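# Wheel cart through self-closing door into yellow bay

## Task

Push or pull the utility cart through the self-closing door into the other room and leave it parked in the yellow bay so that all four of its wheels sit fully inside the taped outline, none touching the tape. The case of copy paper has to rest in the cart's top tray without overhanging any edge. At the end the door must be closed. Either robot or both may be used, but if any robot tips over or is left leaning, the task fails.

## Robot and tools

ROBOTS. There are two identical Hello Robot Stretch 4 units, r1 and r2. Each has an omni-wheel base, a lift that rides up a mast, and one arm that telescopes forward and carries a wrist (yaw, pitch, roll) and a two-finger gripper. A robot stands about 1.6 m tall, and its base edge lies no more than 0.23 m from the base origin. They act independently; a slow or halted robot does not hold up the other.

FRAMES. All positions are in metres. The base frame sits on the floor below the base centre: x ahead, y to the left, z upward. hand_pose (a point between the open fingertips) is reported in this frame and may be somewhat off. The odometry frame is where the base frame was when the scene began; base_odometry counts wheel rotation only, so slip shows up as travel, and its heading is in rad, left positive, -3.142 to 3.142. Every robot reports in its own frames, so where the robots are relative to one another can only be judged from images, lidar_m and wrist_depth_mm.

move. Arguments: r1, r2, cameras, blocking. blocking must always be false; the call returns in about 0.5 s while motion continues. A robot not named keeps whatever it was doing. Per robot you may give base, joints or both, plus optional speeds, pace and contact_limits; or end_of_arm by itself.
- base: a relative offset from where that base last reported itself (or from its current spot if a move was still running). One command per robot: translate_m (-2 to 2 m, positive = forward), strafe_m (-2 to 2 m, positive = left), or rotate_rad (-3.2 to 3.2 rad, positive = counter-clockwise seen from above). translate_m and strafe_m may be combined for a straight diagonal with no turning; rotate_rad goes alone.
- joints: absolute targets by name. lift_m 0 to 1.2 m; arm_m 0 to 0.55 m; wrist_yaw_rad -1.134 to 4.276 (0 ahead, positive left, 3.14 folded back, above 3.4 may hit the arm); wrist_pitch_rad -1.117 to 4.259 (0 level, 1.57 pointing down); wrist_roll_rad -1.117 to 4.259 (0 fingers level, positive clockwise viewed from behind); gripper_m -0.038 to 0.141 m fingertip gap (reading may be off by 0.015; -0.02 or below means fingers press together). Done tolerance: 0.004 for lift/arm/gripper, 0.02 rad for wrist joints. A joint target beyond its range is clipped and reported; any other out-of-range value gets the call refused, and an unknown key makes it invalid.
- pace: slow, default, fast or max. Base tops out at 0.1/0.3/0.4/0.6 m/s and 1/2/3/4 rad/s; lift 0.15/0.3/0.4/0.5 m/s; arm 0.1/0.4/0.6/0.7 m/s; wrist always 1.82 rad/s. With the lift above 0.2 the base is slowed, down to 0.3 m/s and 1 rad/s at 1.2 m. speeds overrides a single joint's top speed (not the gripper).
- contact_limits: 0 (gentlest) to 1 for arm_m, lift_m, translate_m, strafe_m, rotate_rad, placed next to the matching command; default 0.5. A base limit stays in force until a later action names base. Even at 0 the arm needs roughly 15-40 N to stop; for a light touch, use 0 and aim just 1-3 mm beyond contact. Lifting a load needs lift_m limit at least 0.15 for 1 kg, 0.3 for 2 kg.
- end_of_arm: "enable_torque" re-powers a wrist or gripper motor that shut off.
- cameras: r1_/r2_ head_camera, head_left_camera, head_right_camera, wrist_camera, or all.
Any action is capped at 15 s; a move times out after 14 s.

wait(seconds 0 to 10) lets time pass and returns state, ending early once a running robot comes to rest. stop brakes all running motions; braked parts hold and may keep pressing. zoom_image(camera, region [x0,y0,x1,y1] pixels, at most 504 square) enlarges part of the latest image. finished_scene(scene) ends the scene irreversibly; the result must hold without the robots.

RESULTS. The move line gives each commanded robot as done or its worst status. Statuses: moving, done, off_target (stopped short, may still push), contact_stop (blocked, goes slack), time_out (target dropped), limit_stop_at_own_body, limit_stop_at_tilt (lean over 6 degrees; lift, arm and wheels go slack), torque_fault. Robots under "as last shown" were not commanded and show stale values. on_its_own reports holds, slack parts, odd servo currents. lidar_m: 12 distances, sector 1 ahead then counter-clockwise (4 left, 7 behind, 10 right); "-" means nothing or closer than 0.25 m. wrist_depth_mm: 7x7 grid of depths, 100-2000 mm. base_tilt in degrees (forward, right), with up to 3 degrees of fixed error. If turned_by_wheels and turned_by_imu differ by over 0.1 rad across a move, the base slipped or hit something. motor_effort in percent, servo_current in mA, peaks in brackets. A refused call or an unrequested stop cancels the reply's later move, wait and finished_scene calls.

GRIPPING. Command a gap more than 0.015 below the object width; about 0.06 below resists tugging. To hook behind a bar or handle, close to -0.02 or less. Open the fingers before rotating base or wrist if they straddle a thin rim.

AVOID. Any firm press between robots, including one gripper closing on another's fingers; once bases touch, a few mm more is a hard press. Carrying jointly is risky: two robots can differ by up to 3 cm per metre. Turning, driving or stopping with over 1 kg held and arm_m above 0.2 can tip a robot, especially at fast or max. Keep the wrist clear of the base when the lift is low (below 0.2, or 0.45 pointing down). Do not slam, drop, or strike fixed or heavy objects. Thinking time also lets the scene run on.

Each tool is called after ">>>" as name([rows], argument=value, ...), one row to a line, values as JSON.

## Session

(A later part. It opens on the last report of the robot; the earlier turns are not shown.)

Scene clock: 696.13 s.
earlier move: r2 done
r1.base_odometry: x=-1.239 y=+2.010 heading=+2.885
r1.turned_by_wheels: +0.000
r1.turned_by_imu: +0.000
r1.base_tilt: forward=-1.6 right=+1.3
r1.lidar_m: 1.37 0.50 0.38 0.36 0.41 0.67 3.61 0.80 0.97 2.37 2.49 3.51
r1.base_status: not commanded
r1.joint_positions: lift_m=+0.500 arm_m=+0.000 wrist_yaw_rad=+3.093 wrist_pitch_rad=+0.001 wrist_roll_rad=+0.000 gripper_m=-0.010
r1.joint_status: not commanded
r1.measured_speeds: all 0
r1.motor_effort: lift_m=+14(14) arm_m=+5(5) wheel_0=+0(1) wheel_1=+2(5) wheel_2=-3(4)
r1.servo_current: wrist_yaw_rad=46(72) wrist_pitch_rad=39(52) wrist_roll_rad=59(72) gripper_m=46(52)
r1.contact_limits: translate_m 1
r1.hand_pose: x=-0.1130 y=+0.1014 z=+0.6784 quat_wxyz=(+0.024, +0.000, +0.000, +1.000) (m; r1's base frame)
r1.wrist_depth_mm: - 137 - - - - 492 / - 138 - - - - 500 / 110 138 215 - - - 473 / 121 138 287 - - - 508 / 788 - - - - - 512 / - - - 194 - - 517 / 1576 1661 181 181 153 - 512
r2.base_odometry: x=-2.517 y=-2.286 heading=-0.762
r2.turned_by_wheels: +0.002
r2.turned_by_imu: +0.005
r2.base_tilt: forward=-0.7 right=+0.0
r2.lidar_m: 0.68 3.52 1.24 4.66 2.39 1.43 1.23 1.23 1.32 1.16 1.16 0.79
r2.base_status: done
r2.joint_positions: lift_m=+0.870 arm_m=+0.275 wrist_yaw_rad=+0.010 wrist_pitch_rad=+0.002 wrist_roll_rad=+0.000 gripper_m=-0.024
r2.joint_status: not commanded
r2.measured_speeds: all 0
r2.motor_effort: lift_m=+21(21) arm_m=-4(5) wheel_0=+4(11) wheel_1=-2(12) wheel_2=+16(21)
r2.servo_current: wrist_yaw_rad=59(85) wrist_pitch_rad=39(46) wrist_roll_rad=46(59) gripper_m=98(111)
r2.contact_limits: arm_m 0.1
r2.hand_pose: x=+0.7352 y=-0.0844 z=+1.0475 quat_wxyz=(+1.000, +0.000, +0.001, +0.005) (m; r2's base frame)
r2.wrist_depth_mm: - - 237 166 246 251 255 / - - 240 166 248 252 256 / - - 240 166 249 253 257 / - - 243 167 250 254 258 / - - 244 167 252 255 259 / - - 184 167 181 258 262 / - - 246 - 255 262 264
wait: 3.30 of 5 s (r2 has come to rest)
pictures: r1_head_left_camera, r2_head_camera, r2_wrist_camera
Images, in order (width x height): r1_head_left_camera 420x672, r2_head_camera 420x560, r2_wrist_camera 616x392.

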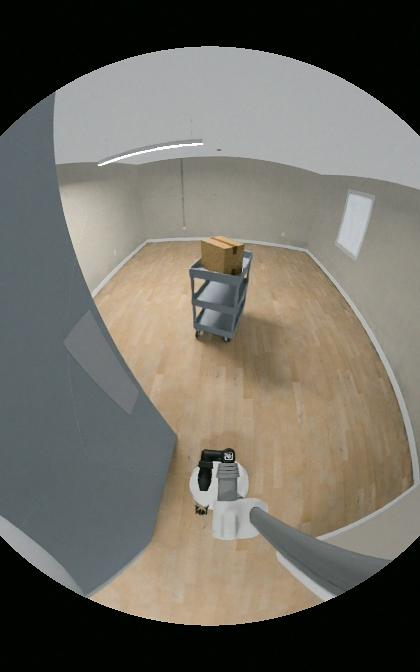

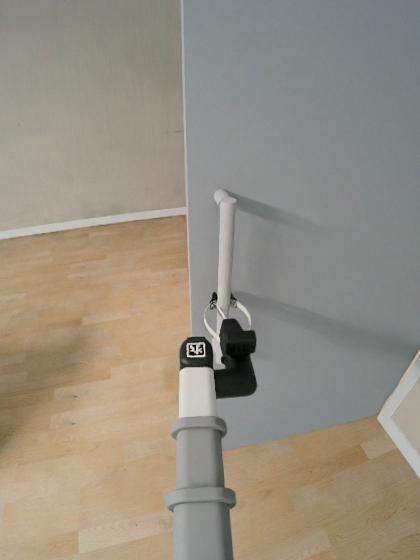

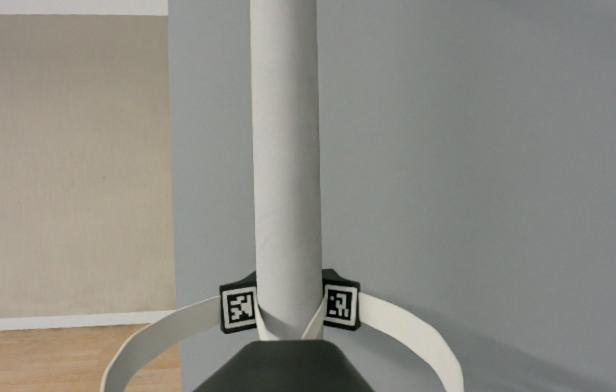

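>>> move(r2={"base": {"translate_m": -0.18, "strafe_m": -0.08}, "pace": "slow", "contact_limits": {"translate_m": 0.35}}, blocking=false)

>>> wait(seconds=4, cameras=["r2_wrist_camera", "r2_head_camera", "r1_head_left_camera", "r1_head_camera"])

>>> zoom_image(camera="r1_head_camera", region=[130, 150, 310, 380])

Scene clock: 702.97 s.
move: r2 moving
r1: as last shown
r1.lidar_m: 1.36 0.50 0.38 0.37 0.40 0.66 3.63 0.82 0.96 2.38 2.51 3.49
r1.motor_effort: lift_m=+14(14) arm_m=+5(5) wheel_0=+0(1) wheel_1=+2(3) wheel_2=-3(3)
r1.servo_current: wrist_yaw_rad=65(65) wrist_pitch_rad=33(52) wrist_roll_rad=52(59) gripper_m=52(52)
r1.contact_limits: translate_m 1
r1.wrist_depth_mm: - 137 - - - - 492 / - 137 - - - - 504 / 110 138 213 - - - 504 / 121 138 287 - - - 508 / 778 - - - - - 517 / - - - 195 - - 521 / 1661 1618 180 180 152 - 517
r2.base_odometry: x=-2.530 y=-2.281 heading=-0.761
r2.turned_by_wheels: +0.002
r2.turned_by_imu: +0.002
r2.base_tilt: forward=-0.6 right=+0.1
r2.lidar_m: 0.68 3.54 1.25 4.63 2.35 1.39 1.19 1.20 1.32 1.17 1.16 0.81
r2.base_status: translate_m moving; strafe_m moving
r2.joint_positions: lift_m=+0.870 arm_m=+0.275 wrist_yaw_rad=+0.010 wrist_pitch_rad=+0.002 wrist_roll_rad=+0.000 gripper_m=-0.024
r2.joint_status: not commanded
r2.measured_speeds: translate_m=-0.049 strafe_m=-0.021 rotate_rad=+0.001 lift_m=+0.000 arm_m=+0.000 wrist_yaw_rad=+0.000 wrist_pitch_rad=+0.000 wrist_roll_rad=+0.000
r2.motor_effort: lift_m=+21(21) arm_m=-4(5) wheel_0=+5(5) wheel_1=-5(7) wheel_2=+21(22)
r2.servo_current: wrist_yaw_rad=72(72) wrist_pitch_rad=46(46) wrist_roll_rad=46(59) gripper_m=98(104)
r2.contact_limits: arm_m 0.1; translate_m 0.35
r2.hand_pose: x=+0.7352 y=-0.0844 z=+1.0475 quat_wxyz=(+1.000, +0.000, +0.001, +0.005) (m; r2's base frame)
r2.wrist_depth_mm: - - 238 166 248 251 256 / - - 239 166 249 253 257 / - - 240 167 249 254 257 / - - 242 167 251 256 259 / - - 243 168 252 258 262 / - - 184 168 181 258 263 / - - 245 - 255 262 265
pictures: none

Scene clock: 705.63 s.
earlier move: r2 done
r1.base_odometry: x=-1.239 y=+2.010 heading=+2.885
r1.turned_by_wheels: +0.000
r1.turned_by_imu: +0.000
r1.base_tilt: forward=-1.6 right=+1.3
r1.lidar_m: 1.36 3.20 0.53 0.46 0.51 0.69 3.64 0.81 0.97 2.37 2.50 3.51
r1.base_status: not commanded
r1.joint_positions: lift_m=+0.500 arm_m=+0.000 wrist_yaw_rad=+3.093 wrist_pitch_rad=+0.001 wrist_roll_rad=+0.000 gripper_m=-0.010
r1.joint_status: not commanded
r1.measured_speeds: all 0
r1.motor_effort: lift_m=+14(14) arm_m=+5(5) wheel_0=+0(1) wheel_1=+2(3) wheel_2=-3(3)
r1.servo_current: wrist_yaw_rad=59(78) wrist_pitch_rad=39(52) wrist_roll_rad=39(59) gripper_m=46(59)
r1.contact_limits: translate_m 1
r1.hand_pose: x=-0.1130 y=+0.1014 z=+0.6784 quat_wxyz=(+0.024, +0.000, +0.000, +1.000) (m; r1's base frame)
r1.wrist_depth_mm: - 137 - - - - 530 / - 137 - - - - 530 / 110 137 215 - - - 539 / 121 138 290 - - - 544 / 798 - - - - - 544 / - - - 194 - - 549 / 1618 1661 180 181 152 - -
r2.base_odometry: x=-2.702 y=-2.220 heading=-0.759
r2.turned_by_wheels: +0.001
r2.turned_by_imu: +0.006
r2.base_tilt: forward=-0.7 right=+0.0
r2.lidar_m: 0.66 3.71 1.39 4.67 1.98 1.19 1.04 1.04 1.24 1.12 1.13 0.86
r2.base_status: done
r2.joint_positions: lift_m=+0.870 arm_m=+0.275 wrist_yaw_rad=+0.019 wrist_pitch_rad=+0.002 wrist_roll_rad=+0.000 gripper_m=-0.024
r2.joint_status: not commanded
r2.measured_speeds: all 0
r2.on_its_own: wrist_yaw_rad is at rest, and its servo_current (117 mA) is outside its rest range (0 to 104 mA)
r2.motor_effort: lift_m=+21(21) arm_m=-5(5) wheel_0=+16(20) wheel_1=+2(7) wheel_2=+20(25)
r2.servo_current: wrist_yaw_rad=117(124) wrist_pitch_rad=39(46) wrist_roll_rad=52(59) gripper_m=91(111)
r2.contact_limits: arm_m 0.1; translate_m 0.35
r2.hand_pose: x=+0.7359 y=-0.0821 z=+1.0475 quat_wxyz=(+1.000, +0.000, +0.001, +0.009) (m; r2's base frame)
r2.wrist_depth_mm: - 227 228 248 262 278 293 / - 227 229 250 262 278 293 / - 229 231 250 262 279 297 / - - 233 251 264 282 297 / - - 234 169 266 282 301 / - - 178 169 262 285 304 / - 232 236 - 264 293 303
wait: 2.67 of 4 s (r2 has come to rest)
pictures: r1_head_camera, r1_head_left_camera, r2_head_camera, r2_wrist_camera
Images, in order (width x height): r1_head_camera 420x560, r1_head_left_camera 420x672, r2_head_camera 420x560, r2_wrist_camera 616x392.

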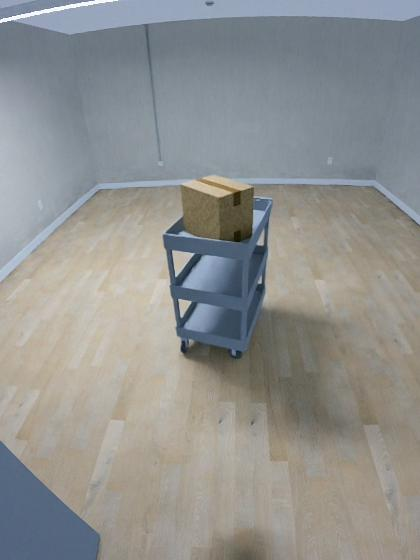

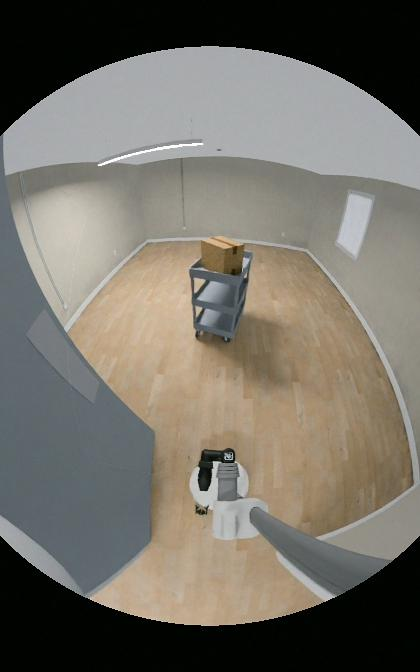

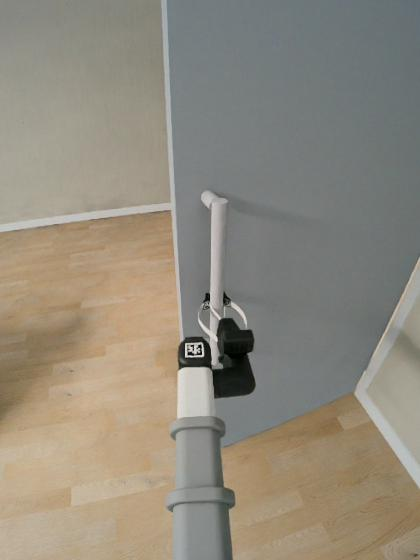

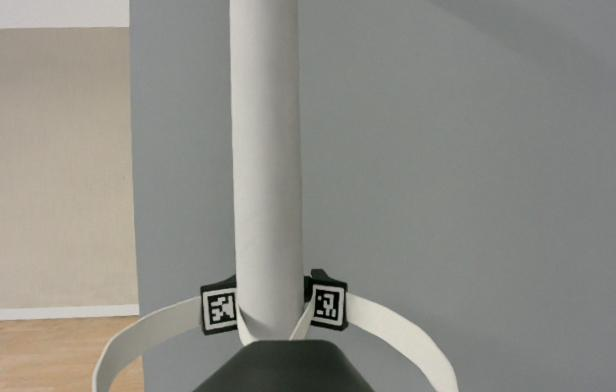

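Scaled by 2.191 from the camera's 420x560 image, which has a finer 600x800 frame.

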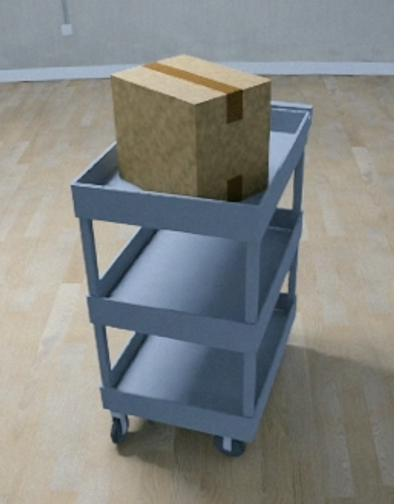

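>>> move(r1={"base": {"translate_m": 0.45}, "joints": {"lift_m": 1.1}}, r2={"base": {"strafe_m": 0.02}, "pace": "slow"}, blocking=false)

>>> wait(seconds=2)

>>> wait(seconds=3)

>>> move(r1={"joints": {"wrist_yaw_rad": 1.57, "wrist_pitch_rad": 1.57, "gripper_m": 0.1}}, blocking=false)

>>> wait(seconds=3, cameras=["r1_wrist_camera", "r1_head_camera", "r1_head_left_camera", "r2_head_camera"])

Scene clock: 745.23 s.
move: r1 moving; r2 moving
r1.base_odometry: x=-1.270 y=+2.018 heading=+2.885
r1.turned_by_wheels: +0.000
r1.turned_by_imu: +0.000
r1.base_tilt: forward=-1.6 right=+1.3
r1.lidar_m: 1.34 3.21 0.54 0.49 0.50 0.69 3.64 0.83 1.00 2.37 2.50 3.50
r1.base_status: translate_m moving
r1.joint_positions: lift_m=+0.537 arm_m=+0.000 wrist_yaw_rad=+3.093 wrist_pitch_rad=+0.001 wrist_roll_rad=+0.000 gripper_m=-0.010
r1.joint_status: lift_m moving
r1.measured_speeds: translate_m=+0.122 strafe_m=+0.000 rotate_rad=+0.001 lift_m=+0.146 arm_m=+0.000 wrist_yaw_rad=+0.000 wrist_pitch_rad=+0.000 wrist_roll_rad=+0.000
r1.motor_effort: lift_m=+26(27) arm_m=+5(5) wheel_0=+7(7) wheel_1=+7(7) wheel_2=-9(10)
r1.servo_current: wrist_yaw_rad=46(59) wrist_pitch_rad=33(46) wrist_roll_rad=46(72) gripper_m=46(46)
r1.hand_pose: x=-0.1130 y=+0.1014 z=+0.7154 quat_wxyz=(+0.024, +0.000, +0.000, +1.000) (m; r1's base frame)
r1.wrist_depth_mm: - 137 - - - - 535 / - 137 - - - - 539 / 110 138 213 - - - 544 / 120 138 285 - - - 544 / 820 - - - - - 549 / - - - 194 - - 554 / 1618 1756 180 181 152 - -
r2.base_odometry: x=-2.693 y=-2.210 heading=-0.757
r2.turned_by_wheels: +0.002
r2.turned_by_imu: +0.002
r2.base_tilt: forward=-0.6 right=+0.0
r2.lidar_m: 0.66 3.70 1.37 4.65 1.96 1.19 1.05 1.05 1.25 1.13 1.12 0.86
r2.base_status: strafe_m moving
r2.joint_positions: lift_m=+0.870 arm_m=+0.275 wrist_yaw_rad=+0.019 wrist_pitch_rad=+0.002 wrist_roll_rad=+0.000 gripper_m=-0.024
r2.joint_status: not commanded
r2.measured_speeds: translate_m=+0.001 strafe_m=+0.043 rotate_rad=-0.004 lift_m=+0.000 arm_m=+0.000 wrist_yaw_rad=+0.000 wrist_pitch_rad=+0.000 wrist_roll_rad=+0.000
r2.motor_effort: lift_m=+21(21) arm_m=-4(4) wheel_0=+4(16) wheel_1=+10(14) wheel_2=+10(17)
r2.servo_current: wrist_yaw_rad=104(117) wrist_pitch_rad=33(46) wrist_roll_rad=46(52) gripper_m=91(98)
r2.contact_limits: arm_m 0.1
r2.hand_pose: x=+0.7359 y=-0.0821 z=+1.0475 quat_wxyz=(+1.000, +0.000, +0.001, +0.009) (m; r2's base frame)
r2.wrist_depth_mm: - - 230 163 260 279 297 / - - 231 163 262 282 296 / - - 232 167 264 283 298 / - - 235 168 265 283 300 / - - 235 165 267 286 303 / - - 185 166 265 287 306 / - - 236 - 268 294 307
pictures: none

Scene clock: 745.87 s.
earlier move: r1 moving; r2 done
r1.base_odometry: x=-1.395 y=+2.051 heading=+2.885
r1.turned_by_wheels: +0.000
r1.turned_by_imu: +0.000
r1.base_tilt: forward=-1.6 right=+1.3
r1.lidar_m: 1.19 3.21 0.54 0.50 0.54 0.71 3.81 0.92 1.20 2.40 2.52 3.51
r1.base_status: translate_m moving
r1.joint_positions: lift_m=+0.690 arm_m=+0.000 wrist_yaw_rad=+3.093 wrist_pitch_rad=+0.001 wrist_roll_rad=+0.000 gripper_m=-0.010
r1.joint_status: lift_m moving
r1.measured_speeds: translate_m=+0.280 strafe_m=+0.000 rotate_rad=-0.004 lift_m=+0.300 arm_m=+0.000 wrist_yaw_rad=+0.000 wrist_pitch_rad=+0.000 wrist_roll_rad=+0.000
r1.motor_effort: lift_m=+28(28) arm_m=+5(5) wheel_0=+5(8) wheel_1=+6(8) wheel_2=-8(10)
r1.servo_current: wrist_yaw_rad=39(72) wrist_pitch_rad=46(46) wrist_roll_rad=39(72) gripper_m=46(52)
r1.hand_pose: x=-0.1130 y=+0.1014 z=+0.8685 quat_wxyz=(+0.024, +0.000, +0.000, +1.000) (m; r1's base frame)
r1.wrist_depth_mm: - 137 - - - - 539 / - 137 - - - - 554 / 110 138 211 - - - 530 / 120 138 283 - - - 564 / 137 - - - - - 559 / 931 - - 194 - - 559 / 946 - 180 180 152 - -
r2.base_odometry: x=-2.689 y=-2.205 heading=-0.758
r2.turned_by_wheels: +0.000
r2.turned_by_imu: +0.000
r2.base_tilt: forward=-0.6 right=+0.0
r2.lidar_m: 0.66 1.67 1.37 4.66 1.99 1.21 1.05 1.04 1.26 1.13 1.14 0.84
r2.base_status: done
r2.joint_positions: lift_m=+0.870 arm_m=+0.275 wrist_yaw_rad=+0.019 wrist_pitch_rad=+0.002 wrist_roll_rad=+0.000 gripper_m=-0.024
r2.joint_status: not commanded
r2.measured_speeds: all 0
r2.motor_effort: lift_m=+21(21) arm_m=-4(5) wheel_0=+1(16) wheel_1=+6(14) wheel_2=+10(17)
r2.servo_current: wrist_yaw_rad=78(124) wrist_pitch_rad=46(52) wrist_roll_rad=39(52) gripper_m=91(98)
r2.contact_limits: arm_m 0.1
r2.hand_pose: x=+0.7359 y=-0.0821 z=+1.0475 quat_wxyz=(+1.000, +0.000, +0.001, +0.009) (m; r2's base frame)
r2.wrist_depth_mm: - - 229 164 263 281 300 / - - 230 165 263 281 297 / - - 232 165 266 283 300 / - - 233 166 266 285 304 / - - 236 167 270 289 306 / - - 187 167 182 290 309 / - - 236 - 272 297 310
wait: 0.63 of 2 s (r2 has come to rest)
pictures: none

Scene clock: 748.03 s.
earlier move: r1 done
r1.base_odometry: x=-1.675 y=+2.124 heading=+2.885
r1.turned_by_wheels: +0.000
r1.turned_by_imu: +0.000
r1.base_tilt: forward=-1.6 right=+1.2
r1.lidar_m: 0.92 1.11 2.41 0.51 0.54 0.72 4.12 1.19 1.60 2.39 2.52 3.52
r1.base_status: done
r1.joint_positions: lift_m=+1.100 arm_m=+0.000 wrist_yaw_rad=+3.093 wrist_pitch_rad=+0.001 wrist_roll_rad=+0.000 gripper_m=-0.010
r1.joint_status: all done
r1.measured_speeds: all 0
r1.motor_effort: lift_m=+25(28) arm_m=+5(5) wheel_0=+1(9) wheel_1=+1(8) wheel_2=+1(10)
r1.servo_current: wrist_yaw_rad=39(72) wrist_pitch_rad=33(46) wrist_roll_rad=39(72) gripper_m=46(52)
r1.hand_pose: x=-0.1130 y=+0.1014 z=+1.2775 quat_wxyz=(+0.024, +0.000, +0.000, +1.000) (m; r1's base frame)
r1.wrist_depth_mm: 136 137 - - - - - / 109 138 - - - - 559 / 114 138 242 - - - 569 / 129 145 - - - - - / - - - - - - - / - - - 195 180 - - / - 1205 180 181 152 - -
r2.base_odometry: x=-2.689 y=-2.205 heading=-0.758
r2.turned_by_wheels: +0.000
r2.turned_by_imu: +0.000
r2.base_tilt: forward=-0.6 right=+0.1
r2.lidar_m: 0.65 1.14 1.39 4.65 2.01 1.19 1.03 1.05 1.26 1.13 1.16 0.83
r2.base_status: done
r2.joint_positions: lift_m=+0.870 arm_m=+0.275 wrist_yaw_rad=+0.019 wrist_pitch_rad=+0.002 wrist_roll_rad=+0.000 gripper_m=-0.024
r2.joint_status: not commanded
r2.measured_speeds: all 0
r2.on_its_own: wrist_yaw_rad is at rest, and its servo_current (117 mA) is outside its rest range (0 to 104 mA)
r2.motor_effort: lift_m=+21(21) arm_m=-5(5) wheel_0=+1(16) wheel_1=+6(14) wheel_2=+9(17)
r2.servo_current: wrist_yaw_rad=117(124) wrist_pitch_rad=46(52) wrist_roll_rad=52(59) gripper_m=98(98)
r2.contact_limits: arm_m 0.1
r2.hand_pose: x=+0.7359 y=-0.0821 z=+1.0475 quat_wxyz=(+1.000, +0.000, +0.001, +0.009) (m; r2's base frame)
r2.wrist_depth_mm: - 715 230 164 262 279 298 / - 647 230 165 262 282 298 / - - 232 165 265 283 300 / - - 233 166 264 285 306 / - - 236 167 268 286 304 / - - 188 167 182 291 307 / - - 236 - 273 297 310
wait: 2.17 of 3 s (r1 has come to rest)
pictures: none

Scene clock: 748.53 s.
move: r1 moving
r1.base_odometry: x=-1.675 y=+2.124 heading=+2.885
r1.turned_by_wheels: +0.000
r1.turned_by_imu: +0.000
r1.base_tilt: forward=-1.6 right=+1.3
r1.lidar_m: 0.93 1.10 2.40 0.53 0.53 0.70 4.11 1.20 1.61 2.40 2.54 3.52
r1.base_status: not commanded
r1.joint_positions: lift_m=+1.100 arm_m=+0.000 wrist_yaw_rad=+2.503 wrist_pitch_rad=+0.584 wrist_roll_rad=+0.000 gripper_m=+0.012
r1.joint_status: wrist_yaw_rad moving; wrist_pitch_rad moving; gripper_m moving
r1.measured_speeds: translate_m=+0.000 strafe_m=+0.000 rotate_rad=+0.000 lift_m=+0.000 arm_m=+0.000 wrist_yaw_rad=-1.819 wrist_pitch_rad=+1.818 wrist_roll_rad=+0.000
r1.motor_effort: lift_m=+25(25) arm_m=+5(5) wheel_0=+1(2) wheel_1=+1(1) wheel_2=+1(1)
r1.servo_current: wrist_yaw_rad=78(104) wrist_pitch_rad=52(72) wrist_roll_rad=46(65) gripper_m=65(65)
r1.hand_pose: x=+0.0297 y=+0.2135 z=+1.1186 quat_wxyz=(+0.300, -0.274, +0.090, +0.909) (m; r1's base frame)
r1.wrist_depth_mm: - - - - 517 430 384 / - - - - 535 449 603 / - - - - 544 477 609 / - - - - 580 512 - / - - 1921 - - 564 1921 / 1708 1708 192 204 182 1576 1576 / 1430 1397 187 128 149 1430 1182
r2.base_odometry: x=-2.689 y=-2.205 heading=-0.758
r2.turned_by_wheels: +0.000
r2.turned_by_imu: +0.000
r2.base_tilt: forward=-0.7 right=+0.1
r2.lidar_m: 0.66 1.13 1.37 4.66 2.01 1.19 1.03 1.04 1.24 1.14 1.15 0.82
r2.base_status: not commanded
r2.joint_positions: lift_m=+0.870 arm_m=+0.275 wrist_yaw_rad=+0.019 wrist_pitch_rad=+0.002 wrist_roll_rad=+0.000 gripper_m=-0.024
r2.joint_status: not commanded
r2.measured_speeds: all 0
r2.motor_effort: lift_m=+21(21) arm_m=-4(4) wheel_0=+2(2) wheel_1=+6(6) wheel_2=+9(10)
r2.servo_current: wrist_yaw_rad=111(117) wrist_pitch_rad=46(46) wrist_roll_rad=52(59) gripper_m=98(98)
r2.contact_limits: arm_m 0.1
r2.hand_pose: x=+0.7359 y=-0.0821 z=+1.0475 quat_wxyz=(+1.000, +0.000, +0.001, +0.009) (m; r2's base frame)
r2.wrist_depth_mm: - 723 230 164 262 282 298 / - 668 231 164 263 283 297 / - 609 232 165 264 283 300 / - - 234 166 266 285 304 / - - 236 167 267 287 306 / - - 187 167 181 290 309 / - - 236 - 273 296 310
pictures: none

Scene clock: 749.90 s.
earlier move: r1 done
r1.base_odometry: x=-1.675 y=+2.124 heading=+2.885
r1.turned_by_wheels: +0.000
r1.turned_by_imu: +0.000
r1.base_tilt: forward=-1.6 right=+1.3
r1.lidar_m: 0.91 1.08 2.43 0.51 0.52 0.72 4.13 1.21 1.64 2.40 2.50 3.55
r1.base_status: not commanded
r1.joint_positions: lift_m=+1.100 arm_m=+0.000 wrist_yaw_rad=+1.573 wrist_pitch_rad=+1.568 wrist_roll_rad=+0.000 gripper_m=+0.100
r1.joint_status: all done
r1.measured_speeds: all 0
r1.motor_effort: lift_m=+25(25) arm_m=+5(5) wheel_0=+1(2) wheel_1=+1(1) wheel_2=+1(1)
r1.servo_current: wrist_yaw_rad=46(117) wrist_pitch_rad=39(91) wrist_roll_rad=39(65) gripper_m=39(91)
r1.hand_pose: x=+0.2582 y=+0.0010 z=+0.9893 quat_wxyz=(+0.500, -0.500, +0.499, +0.501) (m; r1's base frame)
r1.wrist_depth_mm: - - 1182 1229 1229 1205 1205 / 1205 1205 1205 1182 1205 1205 1205 / 1160 1182 1205 1205 1182 1205 1205 / 1205 1182 991 1205 1182 1182 1205 / 1205 1205 991 1229 1205 1205 1205 / 535 640 215 1205 198 1229 1205 / 1205 1205 1182 145 1182 1205 1205
r2.base_odometry: x=-2.689 y=-2.205 heading=-0.758
r2.turned_by_wheels: +0.000
r2.turned_by_imu: +0.000
r2.base_tilt: forward=-0.6 right=+0.1
r2.lidar_m: 0.67 1.15 1.37 4.69 2.03 1.20 1.02 1.04 1.26 1.14 1.15 0.86
r2.base_status: not commanded
r2.joint_positions: lift_m=+0.870 arm_m=+0.275 wrist_yaw_rad=+0.019 wrist_pitch_rad=+0.002 wrist_roll_rad=+0.000 gripper_m=-0.024
r2.joint_status: not commanded
r2.measured_speeds: all 0
r2.on_its_own: wrist_yaw_rad is at rest, and its servo_current (111 mA) is outside its rest range (0 to 104 mA)
r2.motor_effort: lift_m=+21(21) arm_m=-4(5) wheel_0=+1(2) wheel_1=+6(7) wheel_2=+9(10)
r2.servo_current: wrist_yaw_rad=111(124) wrist_pitch_rad=46(46) wrist_roll_rad=39(59) gripper_m=85(98)
r2.contact_limits: arm_m 0.1
r2.hand_pose: x=+0.7359 y=-0.0821 z=+1.0475 quat_wxyz=(+1.000, +0.000, +0.001, +0.009) (m; r2's base frame)
r2.wrist_depth_mm: - 715 230 164 262 281 301 / - 723 231 164 262 282 298 / 788 - 232 166 265 285 300 / - - 234 166 266 285 304 / - - 236 167 267 287 306 / - - 187 168 181 290 309 / - - 237 - 273 298 310
wait: 1.37 of 3 s (r1 has come to rest)
pictures: r1_head_camera, r1_head_left_camera, r1_wrist_camera, r2_head_camera
Images, in order (width x height): r1_head_camera 420x560, r1_head_left_camera 420x672, r1_wrist_camera 616x392, r2_head_camera 420x560.

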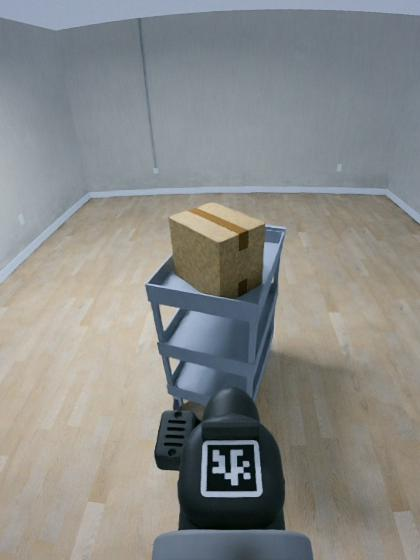

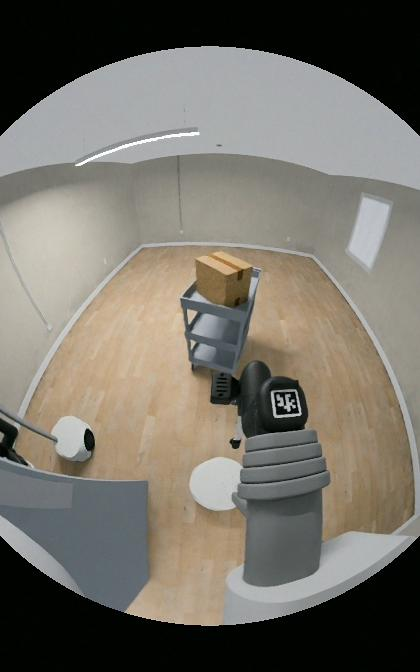

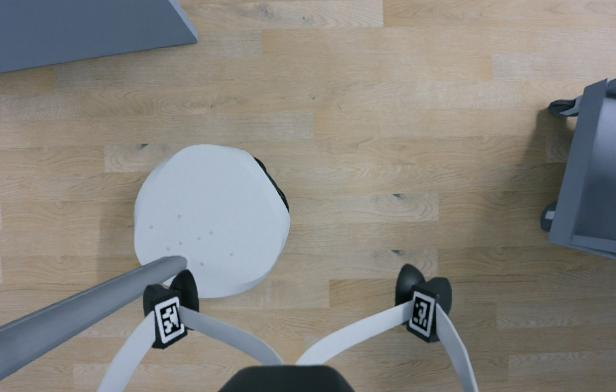

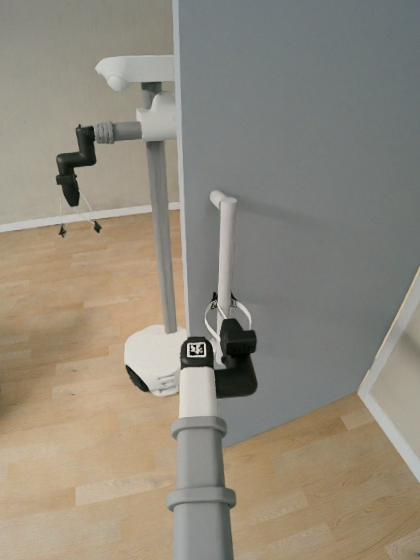

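>>> zoom_image(camera="r1_head_camera", region=[130, 190, 310, 410])

>>> move(r2={"base": {"strafe_m": 0.03}, "pace": "slow"}, blocking=false)

Scaled by 2.291 from the camera's 420x560 image, which has a finer 600x800 frame.

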